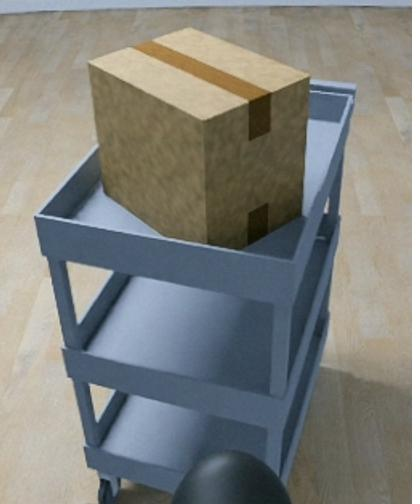

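Scene clock: 764.17 s.
move: r2 moving
r1: as last shown
r1.lidar_m: 0.92 1.09 2.41 0.54 0.53 0.74 4.13 1.20 1.63 2.40 2.50 3.53
r1.servo_current: wrist_yaw_rad=52(59) wrist_pitch_rad=39(52) wrist_roll_rad=59(59) gripper_m=46(52)
r1.wrist_depth_mm: - - 1182 1205 1205 1205 1229 / 1205 1182 1205 1205 1182 1182 1205 / 1182 1182 1205 1205 1205 1229 1205 / 1229 1182 976 1182 1229 1182 1182 / 1205 1229 991 1182 1205 1205 1205 / 535 627 214 1205 198 1205 1205 / 1205 1160 1205 145 1205 1205 1205
r2.base_odometry: x=-2.679 y=-2.195 heading=-0.758
r2.turned_by_wheels: +0.000
r2.turned_by_imu: +0.000
r2.base_tilt: forward=-0.6 right=+0.1
r2.lidar_m: 0.65 1.17 1.35 4.63 2.02 1.20 1.04 1.04 1.24 1.16 1.16 0.86
r2.base_status: strafe_m moving
r2.joint_positions: lift_m=+0.870 arm_m=+0.275 wrist_yaw_rad=+0.009 wrist_pitch_rad=+0.002 wrist_roll_rad=+0.000 gripper_m=-0.024
r2.joint_status: not commanded
r2.measured_speeds: translate_m=+0.000 strafe_m=+0.054 rotate_rad=-0.002 lift_m=+0.000 arm_m=+0.000 wrist_yaw_rad=-0.067 wrist_pitch_rad=+0.000 wrist_roll_rad=+0.000
r2.motor_effort: lift_m=+21(21) arm_m=-4(5) wheel_0=-9(9) wheel_1=+6(10) wheel_2=+2(8)
r2.servo_current: wrist_yaw_rad=59(111) wrist_pitch_rad=39(46) wrist_roll_rad=39(59) gripper_m=91(91)
r2.contact_limits: arm_m 0.1
r2.hand_pose: x=+0.7351 y=-0.0848 z=+1.0475 quat_wxyz=(+1.000, +0.000, +0.001, +0.005) (m; r2's base frame)
r2.wrist_depth_mm: - - 229 162 263 283 303 / - 732 231 163 265 286 303 / 723 - 232 164 264 286 306 / - - 233 167 266 290 309 / - - 236 166 268 290 309 / - - 187 167 180 294 310 / - - 233 - 274 300 315
pictures: none

>>> move(r1={"base": {"translate_m": 0.5, "strafe_m": 0.13}, "pace": "slow"}, blocking=false)

>>> wait(seconds=8, cameras=["r1_wrist_camera", "r1_head_camera"])

Scene clock: 771.67 s.
earlier move: r2 done
move: r1 moving
r1.base_odometry: x=-1.687 y=+2.124 heading=+2.886
r1.turned_by_wheels: +0.000
r1.turned_by_imu: +0.000
r1.base_tilt: forward=-1.6 right=+1.3
r1.lidar_m: 0.92 1.08 1.24 0.52 0.53 0.73 4.11 1.21 1.63 2.39 2.52 3.55
r1.base_status: translate_m moving; strafe_m moving
r1.joint_positions: lift_m=+1.100 arm_m=+0.000 wrist_yaw_rad=+1.573 wrist_pitch_rad=+1.568 wrist_roll_rad=+0.000 gripper_m=+0.100
r1.joint_status: not commanded
r1.measured_speeds: translate_m=+0.049 strafe_m=+0.013 rotate_rad=-0.001 lift_m=+0.000 arm_m=+0.000 wrist_yaw_rad=+0.000 wrist_pitch_rad=+0.000 wrist_roll_rad=+0.000
r1.motor_effort: lift_m=+25(25) arm_m=+5(5) wheel_0=+6(6) wheel_1=+7(7) wheel_2=-4(6)
r1.servo_current: wrist_yaw_rad=39(65) wrist_pitch_rad=46(46) wrist_roll_rad=46(65) gripper_m=39(46)
r1.hand_pose: x=+0.2582 y=+0.0010 z=+0.9893 quat_wxyz=(+0.500, -0.500, +0.499, +0.501) (m; r1's base frame)
r1.wrist_depth_mm: - - 1205 1205 1229 1229 1182 / 1229 1229 1182 1205 1205 1205 1182 / 1205 1205 1205 1205 1182 1205 1205 / 1229 1205 991 1205 1205 1205 1182 / 1205 1205 976 1229 1182 1182 1205 / 535 627 214 1229 197 1205 1205 / 1205 1205 1205 145 1205 1205 1205
r2.base_odometry: x=-2.668 y=-2.184 heading=-0.759
r2.turned_by_wheels: -0.001
r2.turned_by_imu: -0.001
r2.base_tilt: forward=-0.7 right=+0.1
r2.lidar_m: 0.66 1.17 1.35 4.64 2.02 1.21 1.03 1.04 1.23 1.17 1.17 0.79
r2.base_status: done
r2.joint_positions: lift_m=+0.870 arm_m=+0.275 wrist_yaw_rad=-0.002 wrist_pitch_rad=+0.002 wrist_roll_rad=+0.000 gripper_m=-0.024
r2.joint_status: not commanded
r2.measured_speeds: all 0
r2.motor_effort: lift_m=+21(21) arm_m=-4(5) wheel_0=-17(18) wheel_1=-2(2) wheel_2=+2(3)
r2.servo_current: wrist_yaw_rad=52(59) wrist_pitch_rad=39(39) wrist_roll_rad=46(52) gripper_m=91(98)
r2.contact_limits: arm_m 0.1
r2.hand_pose: x=+0.7342 y=-0.0880 z=+1.0475 quat_wxyz=(+1.000, +0.000, +0.001, -0.001) (m; r2's base frame)
r2.wrist_depth_mm: - 715 229 164 265 290 314 / 699 723 229 163 266 291 314 / 723 - 229 166 267 293 319 / - - 231 166 267 294 320 / - - 231 167 273 296 320 / - - 225 167 180 301 324 / - - 231 - 279 300 327
pictures: none

Scene clock: 777.60 s.
earlier move: r1 done
r1.base_odometry: x=-2.191 y=+2.125 heading=+2.885
r1.turned_by_wheels: +0.000
r1.turned_by_imu: +0.001
r1.base_tilt: forward=-1.6 right=+1.3
r1.lidar_m: 0.46 0.61 2.24 1.01 0.76 0.68 1.44 1.72 2.34 2.54 2.67 0.47
r1.base_status: done
r1.joint_positions: lift_m=+1.100 arm_m=+0.000 wrist_yaw_rad=+1.573 wrist_pitch_rad=+1.568 wrist_roll_rad=+0.000 gripper_m=+0.100
r1.joint_status: not commanded
r1.measured_speeds: all 0
r1.motor_effort: lift_m=+25(25) arm_m=+5(5) wheel_0=+4(6) wheel_1=+2(7) wheel_2=-3(6)
r1.servo_current: wrist_yaw_rad=46(72) wrist_pitch_rad=39(52) wrist_roll_rad=72(72) gripper_m=39(52)
r1.hand_pose: x=+0.2582 y=+0.0010 z=+0.9893 quat_wxyz=(+0.500, -0.500, +0.499, +0.501) (m; r1's base frame)
r1.wrist_depth_mm: 1205 1229 1205 1205 1205 1205 1205 / 1205 1205 1182 1205 1205 1182 517 / 1182 1205 1205 1205 1205 - 407 / 1229 1229 991 1205 1205 - 389 / 1205 1205 991 1205 1205 - 392 / 539 640 215 1205 194 415 377 / 1182 1205 1182 145 1205 394 370
r2.base_odometry: x=-2.668 y=-2.184 heading=-0.759
r2.turned_by_wheels: +0.000
r2.turned_by_imu: +0.001
r2.base_tilt: forward=-0.6 right=+0.1
r2.lidar_m: 0.67 1.00 1.29 4.65 2.04 1.24 1.05 1.06 1.28 1.17 1.18 0.82
r2.base_status: done
r2.joint_positions: lift_m=+0.870 arm_m=+0.275 wrist_yaw_rad=-0.002 wrist_pitch_rad=+0.002 wrist_roll_rad=+0.000 gripper_m=-0.024
r2.joint_status: not commanded
r2.measured_speeds: all 0
r2.motor_effort: lift_m=+21(21) arm_m=-4(5) wheel_0=-17(18) wheel_1=-1(2) wheel_2=+3(3)
r2.servo_current: wrist_yaw_rad=65(65) wrist_pitch_rad=39(52) wrist_roll_rad=39(65) gripper_m=98(98)
r2.contact_limits: arm_m 0.1
r2.hand_pose: x=+0.7342 y=-0.0880 z=+1.0475 quat_wxyz=(+1.000, +0.000, +0.001, -0.001) (m; r2's base frame)
r2.wrist_depth_mm: - - 229 164 265 289 312 / - - 228 164 265 290 315 / - - 229 165 266 294 320 / - - 231 166 270 296 320 / - - 232 167 273 294 317 / - - 224 168 179 303 322 / - - 230 - 282 300 327
wait: 5.93 of 8 s (r1 has come to rest)
pictures: r1_head_camera, r1_wrist_camera
Images, in order (width x height): r1_head_camera 420x560, r1_wrist_camera 616x392.

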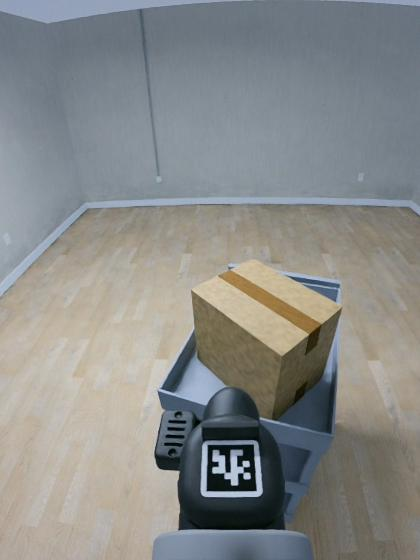

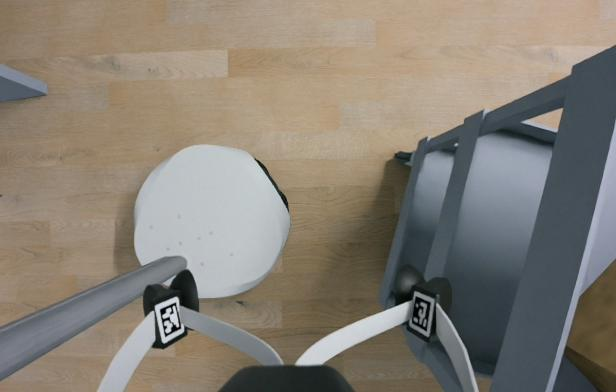

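>>> move(r1={"base": {"translate_m": 0.1, "strafe_m": 0.065}, "joints": {"arm_m": 0.15, "wrist_yaw_rad": 1.306, "gripper_m": 0.075}, "pace": "slow"}, blocking=false)

>>> wait(seconds=1)

>>> wait(seconds=3, cameras=["r1_wrist_camera", "r1_head_camera"])

Scene clock: 796.93 s.
move: r1 moving
r1.base_odometry: x=-2.204 y=+2.121 heading=+2.885
r1.turned_by_wheels: +0.000
r1.turned_by_imu: +0.000
r1.base_tilt: forward=-1.6 right=+1.3
r1.lidar_m: 0.45 0.57 2.23 1.01 0.78 0.67 1.41 1.72 2.40 2.55 2.69 0.46
r1.base_status: translate_m moving; strafe_m moving
r1.joint_positions: lift_m=+1.100 arm_m=+0.013 wrist_yaw_rad=+1.318 wrist_pitch_rad=+1.568 wrist_roll_rad=+0.000 gripper_m=+0.092
r1.joint_status: arm_m moving; wrist_yaw_rad moving; gripper_m moving
r1.measured_speeds: translate_m=+0.045 strafe_m=+0.030 rotate_rad=-0.002 lift_m=+0.000 arm_m=+0.049 wrist_yaw_rad=-0.306 wrist_pitch_rad=+0.000 wrist_roll_rad=+0.000
r1.motor_effort: lift_m=+25(25) arm_m=+5(8) wheel_0=-2(5) wheel_1=+6(7) wheel_2=-4(7)
r1.servo_current: wrist_yaw_rad=72(78) wrist_pitch_rad=46(52) wrist_roll_rad=39(52) gripper_m=46(65)
r1.hand_pose: x=+0.2683 y=-0.0211 z=+0.9893 quat_wxyz=(+0.560, -0.432, +0.558, +0.434) (m; r1's base frame)
r1.wrist_depth_mm: 1182 1205 1205 1205 1229 1205 394 / 1205 1205 1205 1229 1182 574 389 / 1205 1205 1229 1205 1229 - 387 / 1205 1229 1008 1205 1205 433 382 / 1182 1255 976 1182 1205 424 375 / 1205 707 215 1205 196 397 379 / 504 554 1229 144 1229 410 415
r2: as last shown
r2.turned_by_imu: +0.000
r2.base_tilt: forward=-0.7 right=+0.1
r2.lidar_m: 0.67 0.99 1.25 4.63 2.02 1.20 1.02 1.06 1.26 1.16 1.16 0.80
r2.motor_effort: lift_m=+21(21) arm_m=-4(5) wheel_0=-17(18) wheel_1=-1(2) wheel_2=+2(3)
r2.servo_current: wrist_yaw_rad=46(59) wrist_pitch_rad=39(46) wrist_roll_rad=52(59) gripper_m=85(98)
r2.contact_limits: arm_m 0.1
r2.wrist_depth_mm: - - 229 164 265 289 310 / - - 229 163 265 290 314 / - - 229 166 267 293 319 / - - 231 166 268 296 320 / - - 232 167 274 294 322 / - - 225 168 180 301 324 / - - 232 - 279 300 329
pictures: none

Scene clock: 797.93 s.
earlier move: r1 moving
r1.base_odometry: x=-2.286 y=+2.094 heading=+2.885
r1.turned_by_wheels: +0.000
r1.turned_by_imu: +0.000
r1.base_tilt: forward=-1.6 right=+1.3
r1.lidar_m: 0.42 2.90 2.20 1.02 0.81 0.70 1.30 1.82 2.48 2.61 2.74 0.40
r1.base_status: translate_m moving; strafe_m moving
r1.joint_positions: lift_m=+1.100 arm_m=+0.100 wrist_yaw_rad=+1.309 wrist_pitch_rad=+1.568 wrist_roll_rad=+0.000 gripper_m=+0.075
r1.joint_status: arm_m moving; wrist_yaw_rad moving; the others done
r1.measured_speeds: translate_m=+0.055 strafe_m=+0.035 rotate_rad=+0.003 lift_m=+0.000 arm_m=+0.100 wrist_yaw_rad=+0.000 wrist_pitch_rad=+0.000 wrist_roll_rad=+0.000
r1.motor_effort: lift_m=+25(25) arm_m=+4(8) wheel_0=-3(6) wheel_1=+2(8) wheel_2=-2(7)
r1.servo_current: wrist_yaw_rad=72(78) wrist_pitch_rad=39(52) wrist_roll_rad=52(59) gripper_m=39(72)
r1.hand_pose: x=+0.3558 y=-0.0219 z=+0.9893 quat_wxyz=(+0.562, -0.430, +0.560, +0.431) (m; r1's base frame)
r1.wrist_depth_mm: 1255 1205 1229 1229 1182 1205 1182 / 1182 1182 1205 1205 492 415 418 / 1205 1205 1205 1205 415 418 399 / 1182 1205 1025 1182 418 413 342 / 1205 976 976 1205 418 407 300 / 1229 991 195 1205 187 338 271 / 609 1205 1229 151 384 274 239
r2.base_odometry: x=-2.668 y=-2.184 heading=-0.759
r2.turned_by_wheels: +0.000
r2.turned_by_imu: +0.000
r2.base_tilt: forward=-0.6 right=+0.1
r2.lidar_m: 0.68 0.97 1.09 4.63 2.03 1.21 1.03 1.04 1.25 1.15 1.17 0.83
r2.base_status: not commanded
r2.joint_positions: lift_m=+0.870 arm_m=+0.275 wrist_yaw_rad=-0.002 wrist_pitch_rad=+0.002 wrist_roll_rad=+0.000 gripper_m=-0.024
r2.joint_status: not commanded
r2.measured_speeds: all 0
r2.motor_effort: lift_m=+21(21) arm_m=-5(5) wheel_0=-17(18) wheel_1=-1(2) wheel_2=+2(3)
r2.servo_current: wrist_yaw_rad=59(59) wrist_pitch_rad=39(46) wrist_roll_rad=46(59) gripper_m=85(104)
r2.contact_limits: arm_m 0.1
r2.hand_pose: x=+0.7342 y=-0.0880 z=+1.0475 quat_wxyz=(+1.000, +0.000, +0.001, -0.001) (m; r2's base frame)
r2.wrist_depth_mm: - - 229 164 266 290 312 / - - 228 164 266 291 312 / - - 229 165 268 293 315 / - - 230 166 268 296 322 / - - 232 167 274 296 320 / - - 226 168 180 301 322 / - - 232 - 281 300 327
wait: 1.00 s; no rest
pictures: none

Scene clock: 799.23 s.
earlier move: r1 done
r1.base_odometry: x=-2.304 y=+2.088 heading=+2.885
r1.turned_by_wheels: +0.000
r1.turned_by_imu: +0.000
r1.base_tilt: forward=-1.5 right=+1.2
r1.lidar_m: 0.40 2.90 2.20 1.07 0.81 0.72 1.28 1.82 2.51 2.61 2.75 0.40
r1.base_status: done
r1.joint_positions: lift_m=+1.100 arm_m=+0.150 wrist_yaw_rad=+1.309 wrist_pitch_rad=+1.568 wrist_roll_rad=+0.000 gripper_m=+0.075
r1.joint_status: all done
r1.measured_speeds: all 0
r1.motor_effort: lift_m=+25(25) arm_m=+5(8) wheel_0=-4(6) wheel_1=+1(8) wheel_2=-1(7)
r1.servo_current: wrist_yaw_rad=59(78) wrist_pitch_rad=33(52) wrist_roll_rad=46(65) gripper_m=39(72)
r1.hand_pose: x=+0.4054 y=-0.0219 z=+0.9893 quat_wxyz=(+0.562, -0.430, +0.560, +0.431) (m; r1's base frame)
r1.wrist_depth_mm: 1205 1229 1205 1182 1205 1205 1205 / 1182 1205 1182 1205 1205 1182 1182 / 1205 1160 1205 1205 415 418 320 / 1229 976 1205 1205 418 387 273 / 1229 1008 1008 1205 415 325 241 / 1205 991 195 1205 188 274 217 / 654 1205 1205 143 334 220 195
r2.base_odometry: x=-2.668 y=-2.184 heading=-0.759
r2.turned_by_wheels: +0.000
r2.turned_by_imu: +0.000
r2.base_tilt: forward=-0.7 right=+0.1
r2.lidar_m: 0.66 0.98 1.08 4.63 2.06 1.22 1.05 1.04 1.26 1.16 1.17 0.83
r2.base_status: not commanded
r2.joint_positions: lift_m=+0.870 arm_m=+0.275 wrist_yaw_rad=-0.002 wrist_pitch_rad=+0.002 wrist_roll_rad=+0.000 gripper_m=-0.024
r2.joint_status: not commanded
r2.measured_speeds: all 0
r2.motor_effort: lift_m=+21(21) arm_m=-4(5) wheel_0=-17(18) wheel_1=-1(2) wheel_2=+2(3)
r2.servo_current: wrist_yaw_rad=52(65) wrist_pitch_rad=39(46) wrist_roll_rad=59(59) gripper_m=85(104)
r2.contact_limits: arm_m 0.1
r2.hand_pose: x=+0.7342 y=-0.0880 z=+1.0475 quat_wxyz=(+1.000, +0.000, +0.001, -0.001) (m; r2's base frame)
r2.wrist_depth_mm: - - 229 164 265 290 312 / - - 228 163 265 290 314 / - - 229 166 268 293 319 / - - 231 166 268 296 320 / - - 231 167 273 296 320 / - - 225 168 179 304 322 / - - 232 - 281 301 330
wait: 1.30 of 3 s (r1 has come to rest)
pictures: r1_head_camera, r1_wrist_camera
Images, in order (width x height): r1_head_camera 420x560, r1_wrist_camera 616x392.

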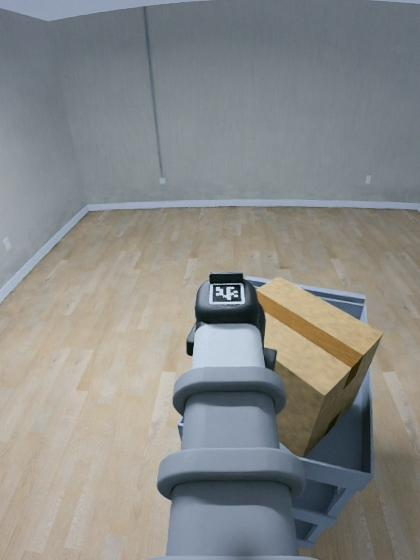

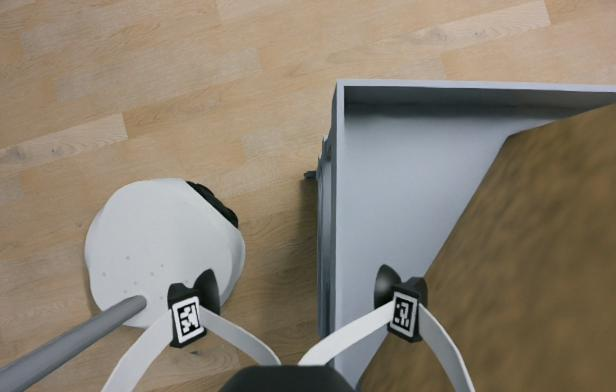

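>>> move(r1={"base": {"strafe_m": 0.022}, "joints": {"arm_m": 0.189}, "pace": "slow"}, blocking=false)

>>> wait(seconds=0.8)

>>> wait(seconds=1, cameras=["r1_wrist_camera"])

Scene clock: 819.57 s.
move: r1 moving
r1.base_odometry: x=-2.308 y=+2.074 heading=+2.885
r1.turned_by_wheels: +0.000
r1.turned_by_imu: +0.000
r1.base_tilt: forward=-1.6 right=+1.3
r1.lidar_m: 0.39 2.87 2.16 1.06 0.81 0.71 1.21 1.86 2.51 2.64 2.74 0.40
r1.base_status: strafe_m moving
r1.joint_positions: lift_m=+1.100 arm_m=+0.163 wrist_yaw_rad=+1.309 wrist_pitch_rad=+1.568 wrist_roll_rad=+0.000 gripper_m=+0.075
r1.joint_status: arm_m moving
r1.measured_speeds: translate_m=+0.000 strafe_m=+0.046 rotate_rad=-0.002 lift_m=+0.000 arm_m=+0.049 wrist_yaw_rad=+0.000 wrist_pitch_rad=+0.000 wrist_roll_rad=+0.000
r1.motor_effort: lift_m=+25(25) arm_m=+6(8) wheel_0=-5(8) wheel_1=+3(7) wheel_2=-1(1)
r1.servo_current: wrist_yaw_rad=52(78) wrist_pitch_rad=33(46) wrist_roll_rad=65(65) gripper_m=46(52)
r1.hand_pose: x=+0.4181 y=-0.0219 z=+0.9893 quat_wxyz=(+0.562, -0.430, +0.560, +0.431) (m; r1's base frame)
r1.wrist_depth_mm: 1255 1205 1229 1205 1229 1229 1182 / 1229 1229 1182 1205 1205 1205 1205 / 1182 1205 1229 1205 415 415 334 / 1205 1008 1182 1205 418 397 278 / 1205 1008 1008 1182 418 329 243 / 1182 991 196 1205 187 272 221 / 668 1205 1205 143 338 224 198
r2: as last shown
r2.base_tilt: forward=-0.6 right=+0.1
r2.lidar_m: 0.65 0.96 1.03 4.64 2.01 1.21 1.04 1.06 1.27 1.17 1.18 0.81
r2.motor_effort: lift_m=+21(21) arm_m=-4(4) wheel_0=-17(18) wheel_1=-1(2) wheel_2=+3(3)
r2.servo_current: wrist_yaw_rad=52(59) wrist_pitch_rad=39(46) wrist_roll_rad=52(52) gripper_m=91(98)
r2.contact_limits: arm_m 0.1
r2.wrist_depth_mm: - - 229 164 265 289 312 / - - 228 164 266 291 314 / - - 230 166 268 293 317 / - - 231 165 268 294 320 / - - 232 167 274 297 320 / - - 226 168 180 303 324 / - - 231 - 279 301 329
pictures: none

Scene clock: 820.37 s.
earlier move: r1 moving
r1.base_odometry: x=-2.310 y=+2.067 heading=+2.885
r1.turned_by_wheels: +0.000
r1.turned_by_imu: +0.000
r1.base_tilt: forward=-1.6 right=+1.3
r1.lidar_m: 0.40 2.87 2.14 1.06 0.80 0.70 1.21 1.85 2.49 2.63 2.79 0.40
r1.base_status: done
r1.joint_positions: lift_m=+1.100 arm_m=+0.189 wrist_yaw_rad=+1.309 wrist_pitch_rad=+1.568 wrist_roll_rad=+0.000 gripper_m=+0.075
r1.joint_status: arm_m moving
r1.measured_speeds: all 0
r1.motor_effort: lift_m=+25(25) arm_m=+5(8) wheel_0=-3(8) wheel_1=+3(7) wheel_2=+0(1)
r1.servo_current: wrist_yaw_rad=46(78) wrist_pitch_rad=33(46) wrist_roll_rad=59(65) gripper_m=46(52)
r1.hand_pose: x=+0.4444 y=-0.0219 z=+0.9893 quat_wxyz=(+0.562, -0.430, +0.560, +0.431) (m; r1's base frame)
r1.wrist_depth_mm: 1229 1229 1205 1229 1182 1205 1205 / 1205 1205 1182 1229 1160 1182 1182 / 1205 1229 1255 1229 413 415 415 / 1182 1008 1205 418 415 366 258 / 1205 976 1042 415 413 304 230 / 1205 991 195 415 187 258 205 / 759 1205 1205 151 317 208 183
r2.base_odometry: x=-2.668 y=-2.184 heading=-0.759
r2.turned_by_wheels: +0.000
r2.turned_by_imu: +0.000
r2.base_tilt: forward=-0.6 right=+0.1
r2.lidar_m: 0.66 0.92 1.01 4.63 2.02 1.20 1.03 1.05 1.25 1.18 1.17 0.83
r2.base_status: not commanded
r2.joint_positions: lift_m=+0.870 arm_m=+0.275 wrist_yaw_rad=-0.002 wrist_pitch_rad=+0.002 wrist_roll_rad=+0.000 gripper_m=-0.024
r2.joint_status: not commanded
r2.measured_speeds: all 0
r2.motor_effort: lift_m=+21(21) arm_m=-4(5) wheel_0=-17(18) wheel_1=-2(2) wheel_2=+3(3)
r2.servo_current: wrist_yaw_rad=46(59) wrist_pitch_rad=39(46) wrist_roll_rad=52(52) gripper_m=98(98)
r2.contact_limits: arm_m 0.1
r2.hand_pose: x=+0.7342 y=-0.0880 z=+1.0475 quat_wxyz=(+1.000, +0.000, +0.001, -0.001) (m; r2's base frame)
r2.wrist_depth_mm: - - 228 164 265 289 312 / - - 229 163 266 290 314 / - - 229 166 267 293 319 / - - 231 165 268 294 320 / - - 232 167 273 296 320 / - - 225 168 180 303 322 / - - 232 - 279 301 330
wait: 0.80 s; no rest
pictures: none

Scene clock: 820.60 s.
earlier move: r1 done
r1.base_odometry: x=-2.310 y=+2.067 heading=+2.885
r1.turned_by_wheels: +0.000
r1.turned_by_imu: +0.000
r1.base_tilt: forward=-1.6 right=+1.3
r1.lidar_m: 0.40 2.83 2.17 1.06 0.81 0.70 1.20 1.83 2.49 2.63 2.77 0.40
r1.base_status: done
r1.joint_positions: lift_m=+1.100 arm_m=+0.189 wrist_yaw_rad=+1.309 wrist_pitch_rad=+1.568 wrist_roll_rad=+0.000 gripper_m=+0.075
r1.joint_status: all done
r1.measured_speeds: all 0
r1.motor_effort: lift_m=+25(25) arm_m=+5(8) wheel_0=-3(8) wheel_1=+3(7) wheel_2=+0(1)
r1.servo_current: wrist_yaw_rad=46(78) wrist_pitch_rad=46(46) wrist_roll_rad=39(65) gripper_m=46(52)
r1.hand_pose: x=+0.4444 y=-0.0219 z=+0.9893 quat_wxyz=(+0.562, -0.430, +0.560, +0.431) (m; r1's base frame)
r1.wrist_depth_mm: 1205 1182 1205 1205 1182 1205 1205 / 1205 1182 1229 1229 1205 1205 1205 / 1229 1205 1182 1205 413 413 418 / 1182 1008 1205 413 415 366 258 / 1205 991 1025 418 415 306 232 / 1182 976 195 415 188 259 206 / 750 1205 1229 151 315 208 184
r2.base_odometry: x=-2.668 y=-2.184 heading=-0.759
r2.turned_by_wheels: +0.000
r2.turned_by_imu: +0.000
r2.base_tilt: forward=-0.6 right=+0.1
r2.lidar_m: 0.66 0.95 1.05 4.63 2.02 1.24 1.07 1.06 1.27 1.13 1.17 0.84
r2.base_status: not commanded
r2.joint_positions: lift_m=+0.870 arm_m=+0.275 wrist_yaw_rad=-0.002 wrist_pitch_rad=+0.002 wrist_roll_rad=+0.000 gripper_m=-0.024
r2.joint_status: not commanded
r2.measured_speeds: all 0
r2.motor_effort: lift_m=+21(21) arm_m=-4(5) wheel_0=-17(18) wheel_1=-2(2) wheel_2=+2(3)
r2.servo_current: wrist_yaw_rad=33(59) wrist_pitch_rad=39(46) wrist_roll_rad=52(52) gripper_m=91(98)
r2.contact_limits: arm_m 0.1
r2.hand_pose: x=+0.7342 y=-0.0880 z=+1.0475 quat_wxyz=(+1.000, +0.000, +0.001, -0.001) (m; r2's base frame)
r2.wrist_depth_mm: - - 229 165 265 290 314 / - - 228 164 265 290 315 / - - 229 166 267 293 317 / - - 231 166 270 296 320 / - - 232 167 273 296 320 / - - 224 167 180 303 322 / - - 231 - 279 300 329
wait: 0.23 of 1 s (r1 has come to rest)
pictures: r1_wrist_camera
Images, in order (width x height): r1_wrist_camera 616x392.

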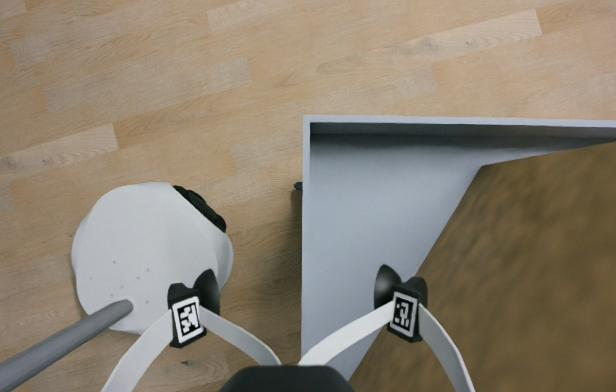

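>>> move(r1={"joints": {"lift_m": 1.0}, "pace": "slow", "contact_limits": {"lift_m": 0.2}}, blocking=false, cameras=[])

>>> wait(seconds=2, cameras=["r1_wrist_camera", "r1_head_camera"])

Scene clock: 848.43 s.
move: r1 moving
r1.base_odometry: x=-2.310 y=+2.067 heading=+2.885
r1.turned_by_wheels: +0.000
r1.turned_by_imu: +0.000
r1.base_tilt: forward=-1.6 right=+1.3
r1.lidar_m: 0.40 2.88 2.17 1.07 0.80 0.70 1.18 1.84 2.48 2.64 2.79 0.39
r1.base_status: not commanded
r1.joint_positions: lift_m=+1.075 arm_m=+0.189 wrist_yaw_rad=+1.309 wrist_pitch_rad=+1.568 wrist_roll_rad=+0.000 gripper_m=+0.075
r1.joint_status: lift_m moving
r1.measured_speeds: translate_m=+0.000 strafe_m=+0.000 rotate_rad=+0.000 lift_m=-0.097 arm_m=+0.000 wrist_yaw_rad=+0.000 wrist_pitch_rad=+0.000 wrist_roll_rad=+0.000
r1.motor_effort: lift_m=+13(24) arm_m=+5(5) wheel_0=-3(4) wheel_1=+3(3) wheel_2=+0(0)
r1.servo_current: wrist_yaw_rad=59(65) wrist_pitch_rad=46(46) wrist_roll_rad=39(59) gripper_m=46(52)
r1.contact_limits: lift_m 0.2
r1.hand_pose: x=+0.4444 y=-0.0219 z=+0.9651 quat_wxyz=(+0.562, -0.430, +0.560, +0.431) (m; r1's base frame)
r1.wrist_depth_mm: 1182 1182 1182 1182 1182 1205 1160 / 1205 1182 1182 1160 1182 1182 1205 / 1182 1182 1182 1182 394 397 394 / 1182 976 1205 397 394 366 259 / 1182 960 1008 397 397 306 230 / 1182 991 195 399 187 258 205 / 759 1182 1205 143 324 208 183
r2: as last shown
r2.lidar_m: 0.69 0.95 1.03 4.64 2.02 1.19 1.05 1.05 1.25 1.15 1.18 0.83
r2.motor_effort: lift_m=+21(21) arm_m=-5(5) wheel_0=-17(18) wheel_1=-1(2) wheel_2=+2(3)
r2.servo_current: wrist_yaw_rad=46(52) wrist_pitch_rad=46(46) wrist_roll_rad=52(52) gripper_m=98(98)
r2.contact_limits: arm_m 0.1
r2.wrist_depth_mm: - - 228 165 265 291 312 / - - 228 164 265 291 312 / - - 229 166 268 293 317 / - - 231 166 268 293 319 / - - 232 167 274 296 320 / - - 225 168 180 303 324 / - - 231 - 281 301 327
pictures: none
No camera images: "cameras" was empty.

Scene clock: 849.63 s.
earlier move: r1 done
r1.base_odometry: x=-2.310 y=+2.067 heading=+2.885
r1.turned_by_wheels: +0.000
r1.turned_by_imu: +0.000
r1.base_tilt: forward=-1.6 right=+1.3
r1.lidar_m: 0.40 2.88 2.17 1.06 0.80 0.70 1.20 1.84 2.54 2.64 2.76 0.40
r1.base_status: not commanded
r1.joint_positions: lift_m=+1.001 arm_m=+0.189 wrist_yaw_rad=+1.309 wrist_pitch_rad=+1.568 wrist_roll_rad=+0.000 gripper_m=+0.075
r1.joint_status: all done
r1.measured_speeds: all 0
r1.motor_effort: lift_m=+12(24) arm_m=+5(5) wheel_0=-3(4) wheel_1=+3(3) wheel_2=+0(0)
r1.servo_current: wrist_yaw_rad=46(72) wrist_pitch_rad=39(46) wrist_roll_rad=52(65) gripper_m=39(52)
r1.contact_limits: lift_m 0.2
r1.hand_pose: x=+0.4444 y=-0.0219 z=+0.8904 quat_wxyz=(+0.562, -0.430, +0.560, +0.431) (m; r1's base frame)
r1.wrist_depth_mm: 1078 1138 1078 1098 1118 1098 1118 / 1118 1118 1118 1118 1098 1118 1098 / 1118 1118 1118 317 315 319 317 / 1098 904 1098 317 319 315 258 / 1098 904 1008 317 317 303 231 / 1078 878 195 317 187 259 205 / 723 904 1078 143 315 209 183
r2.base_odometry: x=-2.668 y=-2.184 heading=-0.759
r2.turned_by_wheels: +0.000
r2.turned_by_imu: +0.000
r2.base_tilt: forward=-0.6 right=+0.1
r2.lidar_m: 0.66 0.95 1.02 4.65 2.04 1.23 1.03 1.04 1.26 1.16 1.15 0.82
r2.base_status: not commanded
r2.joint_positions: lift_m=+0.870 arm_m=+0.275 wrist_yaw_rad=-0.002 wrist_pitch_rad=+0.002 wrist_roll_rad=+0.000 gripper_m=-0.024
r2.joint_status: not commanded
r2.measured_speeds: all 0
r2.motor_effort: lift_m=+21(21) arm_m=-4(5) wheel_0=-17(18) wheel_1=-2(2) wheel_2=+2(3)
r2.servo_current: wrist_yaw_rad=39(52) wrist_pitch_rad=39(46) wrist_roll_rad=52(65) gripper_m=91(98)
r2.contact_limits: arm_m 0.1
r2.hand_pose: x=+0.7342 y=-0.0880 z=+1.0475 quat_wxyz=(+1.000, +0.000, +0.001, -0.001) (m; r2's base frame)
r2.wrist_depth_mm: - - 229 164 266 289 310 / - - 228 163 266 290 315 / - - 229 166 268 291 319 / - - 232 166 270 294 320 / - - 232 167 274 296 320 / - - 225 168 180 301 322 / - - 231 - 281 300 327
wait: 1.20 of 2 s (r1 has come to rest)
pictures: r1_head_camera, r1_wrist_camera
Images, in order (width x height): r1_head_camera 420x560, r1_wrist_camera 616x392.

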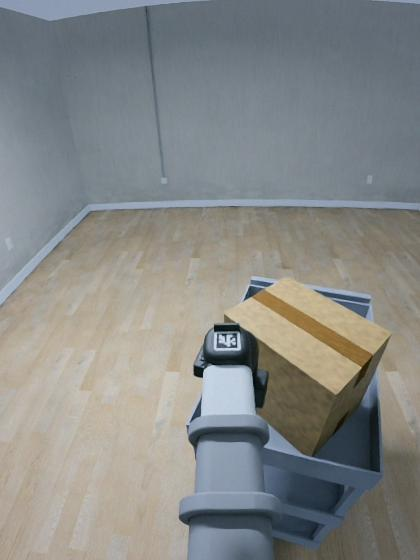

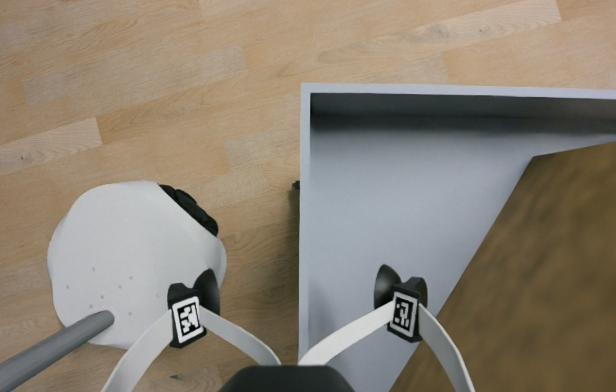

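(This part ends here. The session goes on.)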